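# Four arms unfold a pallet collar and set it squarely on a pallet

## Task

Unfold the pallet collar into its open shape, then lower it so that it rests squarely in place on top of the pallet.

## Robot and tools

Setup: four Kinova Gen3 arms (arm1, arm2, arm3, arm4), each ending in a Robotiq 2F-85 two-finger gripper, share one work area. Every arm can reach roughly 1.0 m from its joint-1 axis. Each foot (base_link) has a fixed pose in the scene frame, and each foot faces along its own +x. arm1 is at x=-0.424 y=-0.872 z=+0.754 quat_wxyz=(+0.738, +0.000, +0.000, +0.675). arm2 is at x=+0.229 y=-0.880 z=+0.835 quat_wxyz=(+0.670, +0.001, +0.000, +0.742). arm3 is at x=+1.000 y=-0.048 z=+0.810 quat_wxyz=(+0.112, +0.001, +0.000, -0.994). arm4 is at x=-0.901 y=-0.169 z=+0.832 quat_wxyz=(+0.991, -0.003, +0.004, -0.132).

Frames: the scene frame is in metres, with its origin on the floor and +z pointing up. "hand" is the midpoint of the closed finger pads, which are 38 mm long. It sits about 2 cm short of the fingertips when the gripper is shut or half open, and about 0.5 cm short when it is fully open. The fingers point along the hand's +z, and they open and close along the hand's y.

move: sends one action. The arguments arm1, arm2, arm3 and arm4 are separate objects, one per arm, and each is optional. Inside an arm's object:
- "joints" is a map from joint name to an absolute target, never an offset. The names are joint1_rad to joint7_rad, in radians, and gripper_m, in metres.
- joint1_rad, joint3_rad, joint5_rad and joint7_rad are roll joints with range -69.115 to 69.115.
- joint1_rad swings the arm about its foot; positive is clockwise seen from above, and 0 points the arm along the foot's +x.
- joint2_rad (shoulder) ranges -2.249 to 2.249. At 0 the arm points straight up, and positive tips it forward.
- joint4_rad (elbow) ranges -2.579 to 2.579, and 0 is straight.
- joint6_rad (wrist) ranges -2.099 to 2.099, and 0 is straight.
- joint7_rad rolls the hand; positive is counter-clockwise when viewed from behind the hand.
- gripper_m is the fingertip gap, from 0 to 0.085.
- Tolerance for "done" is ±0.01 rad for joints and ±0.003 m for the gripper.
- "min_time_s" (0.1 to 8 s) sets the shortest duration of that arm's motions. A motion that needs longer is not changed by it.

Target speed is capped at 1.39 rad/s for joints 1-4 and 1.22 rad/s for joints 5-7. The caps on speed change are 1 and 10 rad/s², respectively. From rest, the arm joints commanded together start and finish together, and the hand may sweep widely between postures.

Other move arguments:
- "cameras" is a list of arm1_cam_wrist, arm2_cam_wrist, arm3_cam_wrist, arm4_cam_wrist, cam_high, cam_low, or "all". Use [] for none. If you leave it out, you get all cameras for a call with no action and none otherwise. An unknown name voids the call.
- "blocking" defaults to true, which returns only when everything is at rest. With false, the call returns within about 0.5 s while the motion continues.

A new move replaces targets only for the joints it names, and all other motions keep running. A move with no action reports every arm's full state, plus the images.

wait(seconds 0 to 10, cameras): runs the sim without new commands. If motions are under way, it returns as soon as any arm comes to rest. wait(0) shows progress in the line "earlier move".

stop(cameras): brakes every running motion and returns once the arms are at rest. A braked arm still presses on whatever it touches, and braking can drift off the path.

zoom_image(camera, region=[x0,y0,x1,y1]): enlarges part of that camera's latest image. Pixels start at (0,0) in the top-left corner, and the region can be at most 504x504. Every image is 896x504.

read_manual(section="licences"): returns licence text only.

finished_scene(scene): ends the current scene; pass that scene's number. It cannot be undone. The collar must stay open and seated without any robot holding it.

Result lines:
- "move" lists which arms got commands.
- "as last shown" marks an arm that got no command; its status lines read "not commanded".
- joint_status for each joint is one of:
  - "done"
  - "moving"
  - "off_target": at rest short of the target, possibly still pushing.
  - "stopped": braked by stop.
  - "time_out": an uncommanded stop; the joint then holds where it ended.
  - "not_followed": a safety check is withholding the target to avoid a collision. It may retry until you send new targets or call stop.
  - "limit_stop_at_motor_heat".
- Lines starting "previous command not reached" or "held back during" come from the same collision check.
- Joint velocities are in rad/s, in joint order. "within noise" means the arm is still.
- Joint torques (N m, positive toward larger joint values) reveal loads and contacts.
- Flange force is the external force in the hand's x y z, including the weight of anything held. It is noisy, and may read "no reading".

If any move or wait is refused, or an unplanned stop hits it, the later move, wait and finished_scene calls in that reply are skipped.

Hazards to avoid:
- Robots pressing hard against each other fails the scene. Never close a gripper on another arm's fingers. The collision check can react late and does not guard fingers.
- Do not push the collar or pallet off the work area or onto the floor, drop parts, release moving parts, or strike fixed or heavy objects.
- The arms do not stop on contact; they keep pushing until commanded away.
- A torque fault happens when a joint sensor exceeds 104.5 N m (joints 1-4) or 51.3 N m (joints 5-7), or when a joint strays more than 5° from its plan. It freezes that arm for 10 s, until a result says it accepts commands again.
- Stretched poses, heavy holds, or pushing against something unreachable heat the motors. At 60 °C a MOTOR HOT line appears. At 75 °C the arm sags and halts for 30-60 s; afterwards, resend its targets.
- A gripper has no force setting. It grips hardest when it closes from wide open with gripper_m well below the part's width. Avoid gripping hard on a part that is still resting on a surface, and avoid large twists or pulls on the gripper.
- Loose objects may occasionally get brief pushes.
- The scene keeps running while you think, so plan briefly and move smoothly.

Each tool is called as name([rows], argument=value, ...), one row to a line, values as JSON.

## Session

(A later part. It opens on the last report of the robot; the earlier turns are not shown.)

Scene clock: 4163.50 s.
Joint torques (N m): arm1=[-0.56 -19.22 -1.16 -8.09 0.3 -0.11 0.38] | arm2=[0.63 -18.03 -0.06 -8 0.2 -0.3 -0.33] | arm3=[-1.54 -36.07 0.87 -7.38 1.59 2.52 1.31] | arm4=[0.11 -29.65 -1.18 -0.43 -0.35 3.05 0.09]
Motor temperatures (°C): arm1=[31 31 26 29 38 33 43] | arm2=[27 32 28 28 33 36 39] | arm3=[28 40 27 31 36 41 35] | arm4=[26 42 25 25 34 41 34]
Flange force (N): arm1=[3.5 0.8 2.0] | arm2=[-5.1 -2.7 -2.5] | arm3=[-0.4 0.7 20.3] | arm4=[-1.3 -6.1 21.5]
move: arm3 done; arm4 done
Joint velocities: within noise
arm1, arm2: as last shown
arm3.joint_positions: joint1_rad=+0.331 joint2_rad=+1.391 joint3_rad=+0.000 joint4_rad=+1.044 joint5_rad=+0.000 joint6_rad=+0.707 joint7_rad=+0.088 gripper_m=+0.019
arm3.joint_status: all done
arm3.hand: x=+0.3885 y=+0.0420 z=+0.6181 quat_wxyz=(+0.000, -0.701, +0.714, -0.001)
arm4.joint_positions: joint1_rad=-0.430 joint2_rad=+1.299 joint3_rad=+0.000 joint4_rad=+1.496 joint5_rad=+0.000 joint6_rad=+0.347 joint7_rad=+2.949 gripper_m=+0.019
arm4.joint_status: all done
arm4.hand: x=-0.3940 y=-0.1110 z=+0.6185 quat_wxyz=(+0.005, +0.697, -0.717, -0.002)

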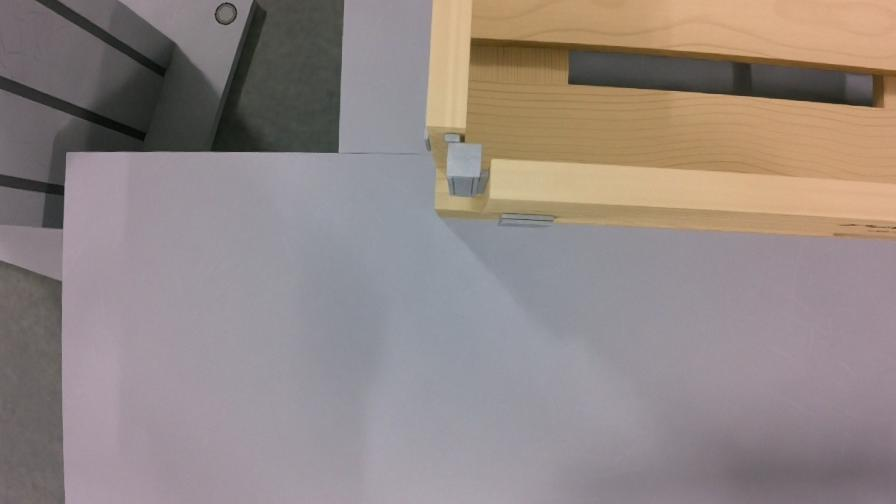

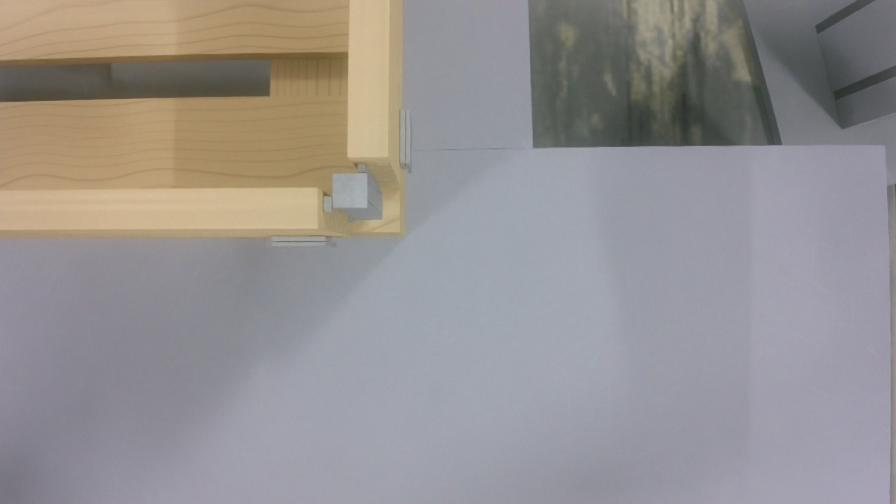

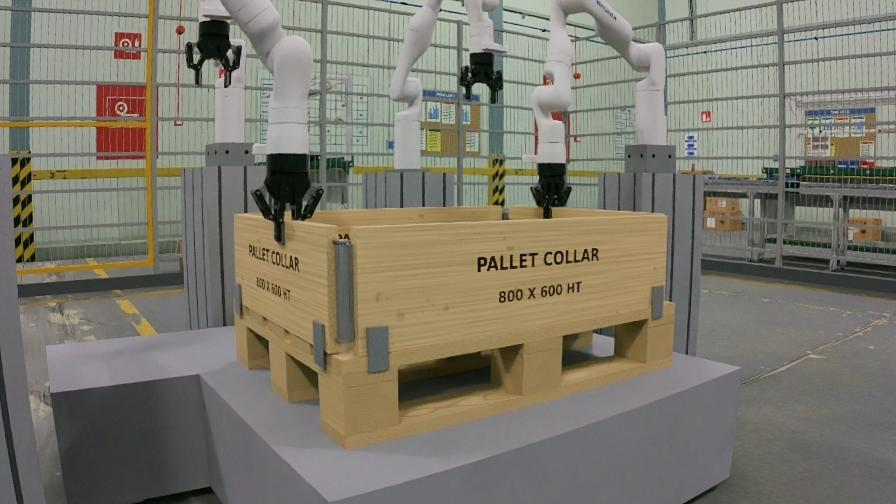

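move(arm3={"joints": {"joint2_rad": 1.3938, "joint4_rad": 1.0421, "joint6_rad": 0.7058}, "min_time_s": 1}, arm4={"joints": {"joint2_rad": 1.3016, "joint4_rad": 1.4942, "joint6_rad": 0.3458}, "min_time_s": 1})

move(arm3={"joints": {"gripper_m": 0.055}}, arm4={"joints": {"gripper_m": 0.055}}, cameras=["arm1_cam_wrist", "arm2_cam_wrist"])

move(arm3={"joints": {"joint2_rad": 1.1934, "joint4_rad": 1.1417, "joint6_rad": 0.8065}, "min_time_s": 2.5}, arm4={"joints": {"joint2_rad": 1.0770, "joint4_rad": 1.5971, "joint6_rad": 0.4675}, "min_time_s": 2.5}, cameras=["all"])

zoom_image(camera="arm1_cam_wrist", region=[400, 60, 640, 300])

zoom_image(camera="arm2_cam_wrist", region=[240, 60, 480, 300])

zoom_image(camera="cam_low", region=[220, 200, 450, 420])

zoom_image(camera="cam_low", region=[540, 200, 720, 400])

Scene clock: 4197.20 s.
Joint torques (N m): arm1=[-0.57 -19.25 -1.15 -8.1 0.28 -0.13 0.37] | arm2=[0.62 -18 -0.04 -7.95 0.22 -0.27 -0.28] | arm3=[-3.04 -28.5 -0.58 -5.67 1.2 1.77 1.31] | arm4=[0.06 -24.89 -1.47 -1.06 -0.31 1.86 0.13]
Motor temperatures (°C): arm1=[31 31 26 29 38 33 43] | arm2=[27 32 28 28 33 36 39] | arm3=[28 43 27 31 36 40 35] | arm4=[26 44 25 25 34 41 34]
Flange force (N): arm1=[3.5 0.9 2.0] | arm2=[-5.0 -2.7 -2.5] | arm3=[-2.6 -1.1 6.4] | arm4=[-0.9 -3.4 9.0]
move: arm3 done; arm4 done
Joint velocities: within noise
arm1, arm2: as last shown
arm3.joint_positions: joint1_rad=+0.331 joint2_rad=+1.394 joint3_rad=+0.000 joint4_rad=+1.042 joint5_rad=+0.000 joint6_rad=+0.706 joint7_rad=+0.088 gripper_m=+0.019
arm3.joint_status: all done
arm3.hand: x=+0.3886 y=+0.0421 z=+0.6168 quat_wxyz=(+0.000, -0.701, +0.714, -0.001)
arm4.joint_positions: joint1_rad=-0.429 joint2_rad=+1.302 joint3_rad=+0.000 joint4_rad=+1.494 joint5_rad=+0.000 joint6_rad=+0.346 joint7_rad=+2.949 gripper_m=+0.019
arm4.joint_status: all done
arm4.hand: x=-0.3940 y=-0.1110 z=+0.6172 quat_wxyz=(+0.005, +0.697, -0.717, -0.002)
pictures: none

Scene clock: 4198.13 s.
Joint torques (N m): arm1=[-0.55 -19.24 -1.16 -8.12 0.28 -0.11 0.4] | arm2=[0.56 -18.01 0.03 -8.03 0.21 -0.29 -0.34] | arm3=[-0.69 -25.28 0.39 -6.53 0.49 0.06 -0.04] | arm4=[0.34 -22.43 -0.53 -2.86 -0.17 0.3 0]
Motor temperatures (°C): arm1=[31 31 26 29 38 33 43] | arm2=[27 32 28 28 33 36 39] | arm3=[28 42 27 31 36 40 35] | arm4=[26 44 25 25 34 41 34]
Flange force (N): arm1=[3.4 0.8 2.1] | arm2=[-5.3 -2.6 -2.5] | arm3=[-0.4 -5.1 -2.7] | arm4=[-0.6 0.8 -0.4]
move: arm3 done; arm4 done
Joint velocities: within noise
arm1, arm2: as last shown
arm3.joint_positions: joint1_rad=+0.331 joint2_rad=+1.394 joint3_rad=+0.000 joint4_rad=+1.042 joint5_rad=+0.000 joint6_rad=+0.706 joint7_rad=+0.088 gripper_m=+0.055
arm3.joint_status: all done
arm3.hand: x=+0.3886 y=+0.0421 z=+0.6168 quat_wxyz=(+0.000, -0.701, +0.714, -0.001)
arm4.joint_positions: joint1_rad=-0.429 joint2_rad=+1.302 joint3_rad=+0.000 joint4_rad=+1.494 joint5_rad=+0.000 joint6_rad=+0.346 joint7_rad=+2.949 gripper_m=+0.055
arm4.joint_status: all done
arm4.hand: x=-0.3940 y=-0.1110 z=+0.6172 quat_wxyz=(+0.005, +0.697, -0.717, -0.002)

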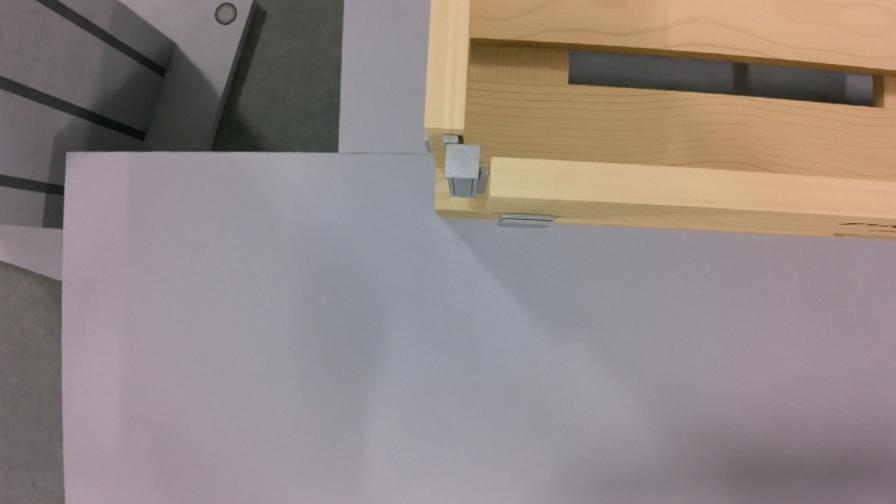

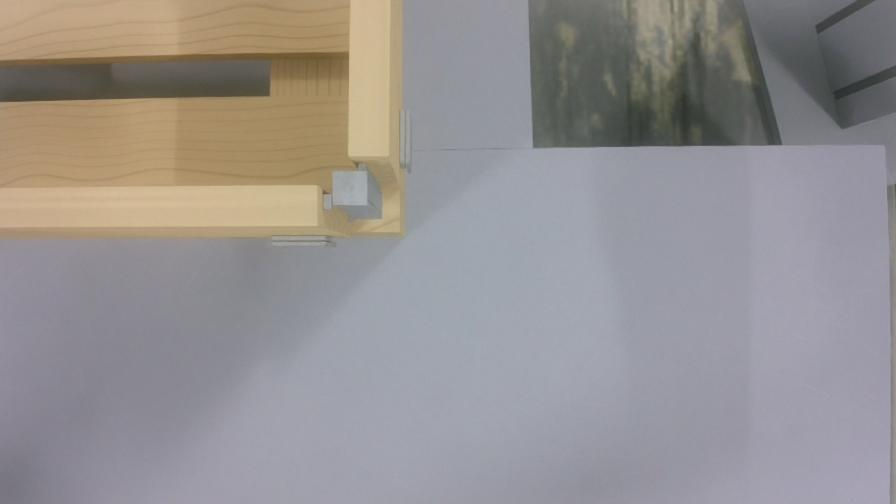

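Scene clock: 4200.93 s.
Joint torques (N m): arm1=[-0.54 -19.29 -1.2 -8.12 0.27 -0.16 0.41] | arm2=[0.63 -17.94 -0.01 -8.03 0.18 -0.33 -0.36] | arm3=[-0.67 -24.87 0.37 -7.15 0.46 0.08 -0.04] | arm4=[0.27 -21.76 -0.54 -3.87 -0.13 0.33 -0.03]
Motor temperatures (°C): arm1=[31 31 26 29 38 33 43] | arm2=[27 32 28 28 33 36 39] | arm3=[28 42 27 31 36 40 35] | arm4=[26 44 25 25 34 40 34]
Flange force (N): arm1=[3.6 0.7 2.0] | arm2=[-5.3 -2.7 -2.7] | arm3=[-0.5 -4.7 -1.7] | arm4=[-0.4 0.8 -0.3]
move: arm3 done; arm4 done
Joint velocities: within noise
arm1, arm2: as last shown
arm3.joint_positions: joint1_rad=+0.331 joint2_rad=+1.193 joint3_rad=+0.000 joint4_rad=+1.142 joint5_rad=+0.000 joint6_rad=+0.806 joint7_rad=+0.088 gripper_m=+0.055
arm3.joint_status: all done
arm3.hand: x=+0.3883 y=+0.0421 z=+0.7195 quat_wxyz=(+0.000, -0.701, +0.714, -0.001)
arm4.joint_positions: joint1_rad=-0.429 joint2_rad=+1.077 joint3_rad=+0.000 joint4_rad=+1.597 joint5_rad=+0.000 joint6_rad=+0.467 joint7_rad=+2.949 gripper_m=+0.055
arm4.joint_status: all done
arm4.hand: x=-0.3930 y=-0.1106 z=+0.7198 quat_wxyz=(+0.005, +0.697, -0.717, -0.002)
pictures: arm1_cam_wrist, arm2_cam_wrist, arm3_cam_wrist, arm4_cam_wrist, cam_high, cam_low

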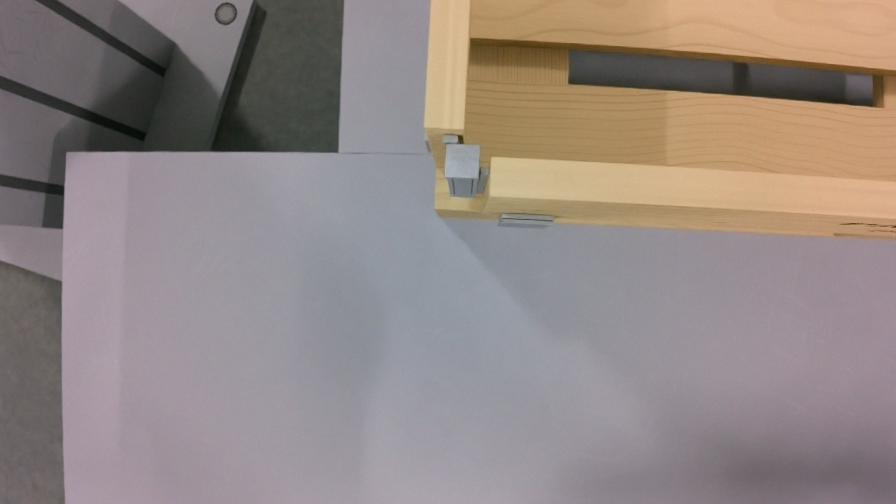

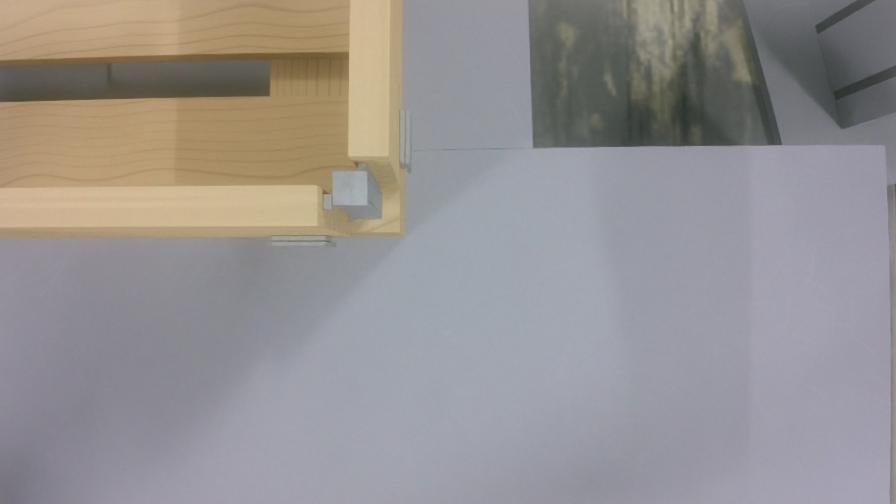

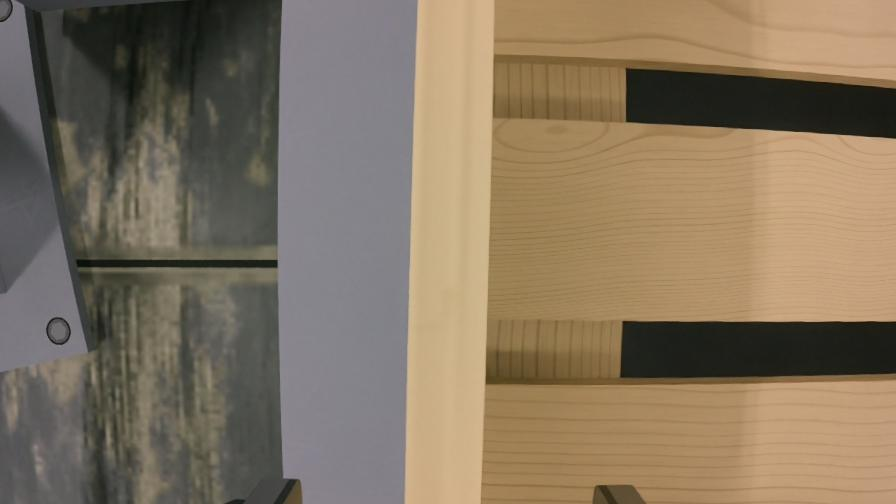

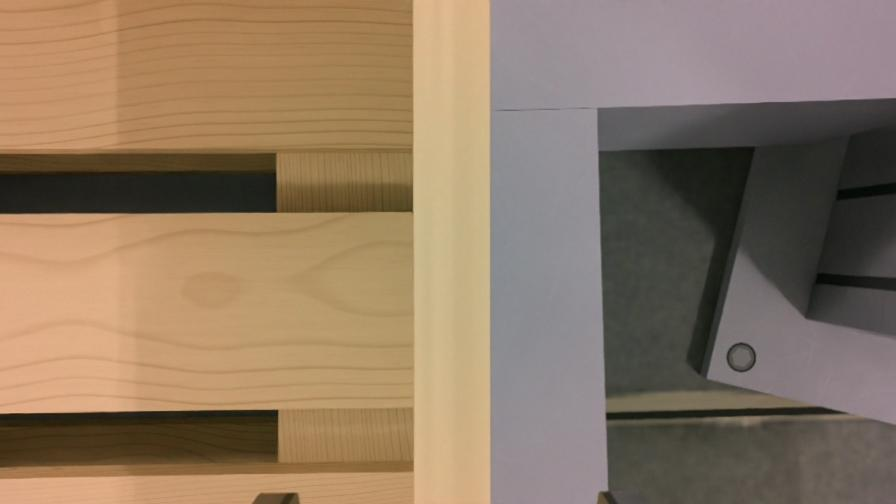

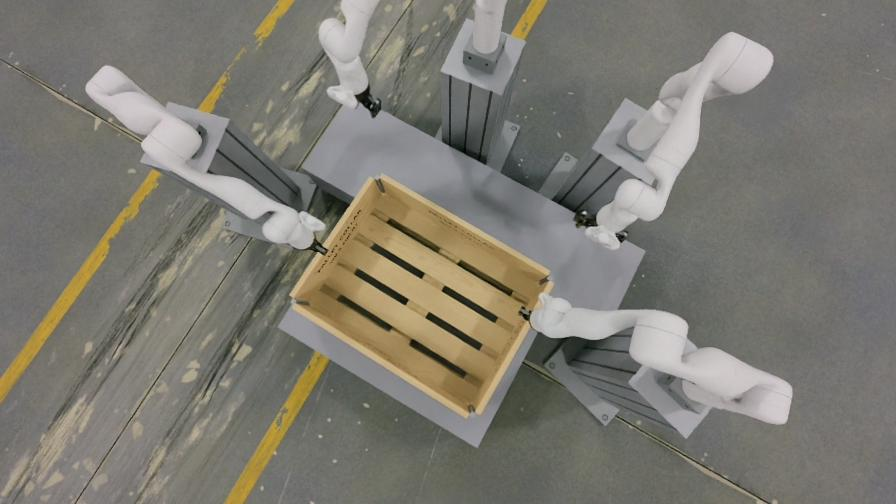

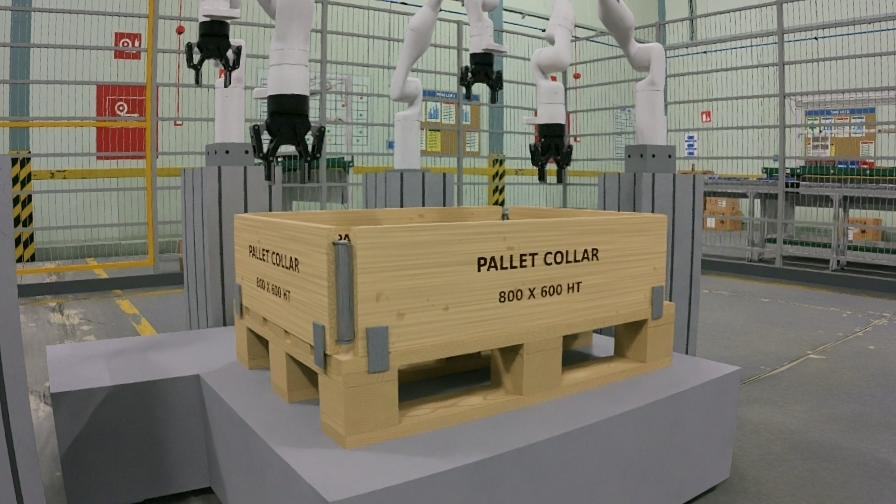

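Scaled by 2.100 from the camera's image (finer frame: 1280x720).

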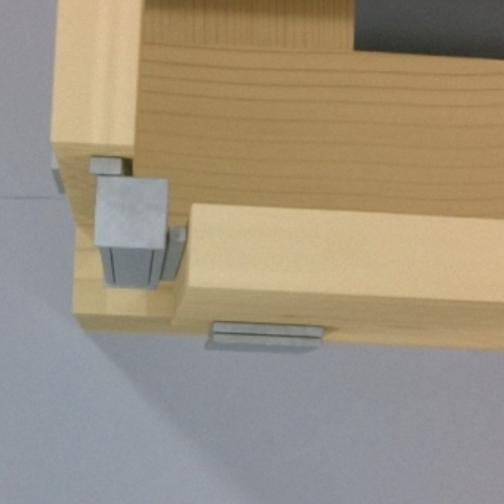

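Scaled by 2.100 from the camera's image (finer frame: 1280x720).

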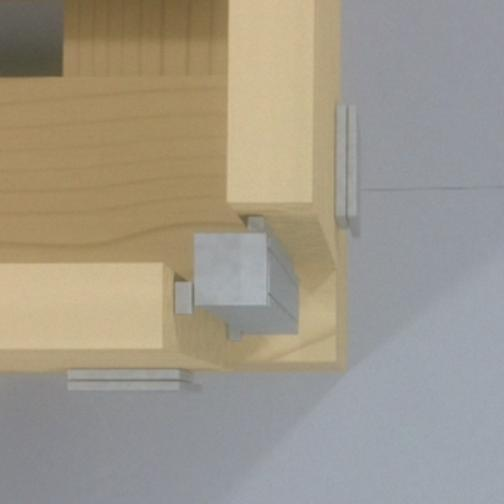

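Scaled by 2.191 from the camera's image (finer frame: 1280x720).

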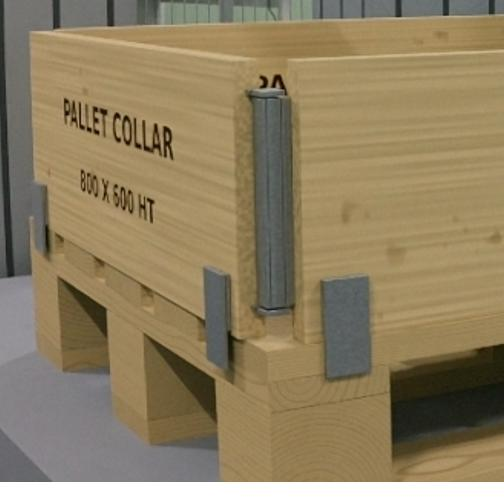

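Scaled by 2.520 from the camera's image (finer frame: 1280x720).

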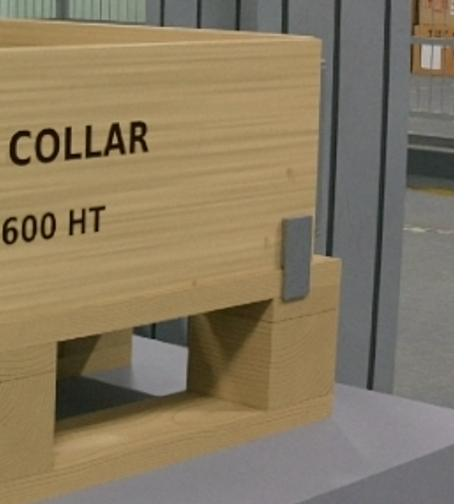

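finished_scene(scene=1)

The scene is finished: the task was done.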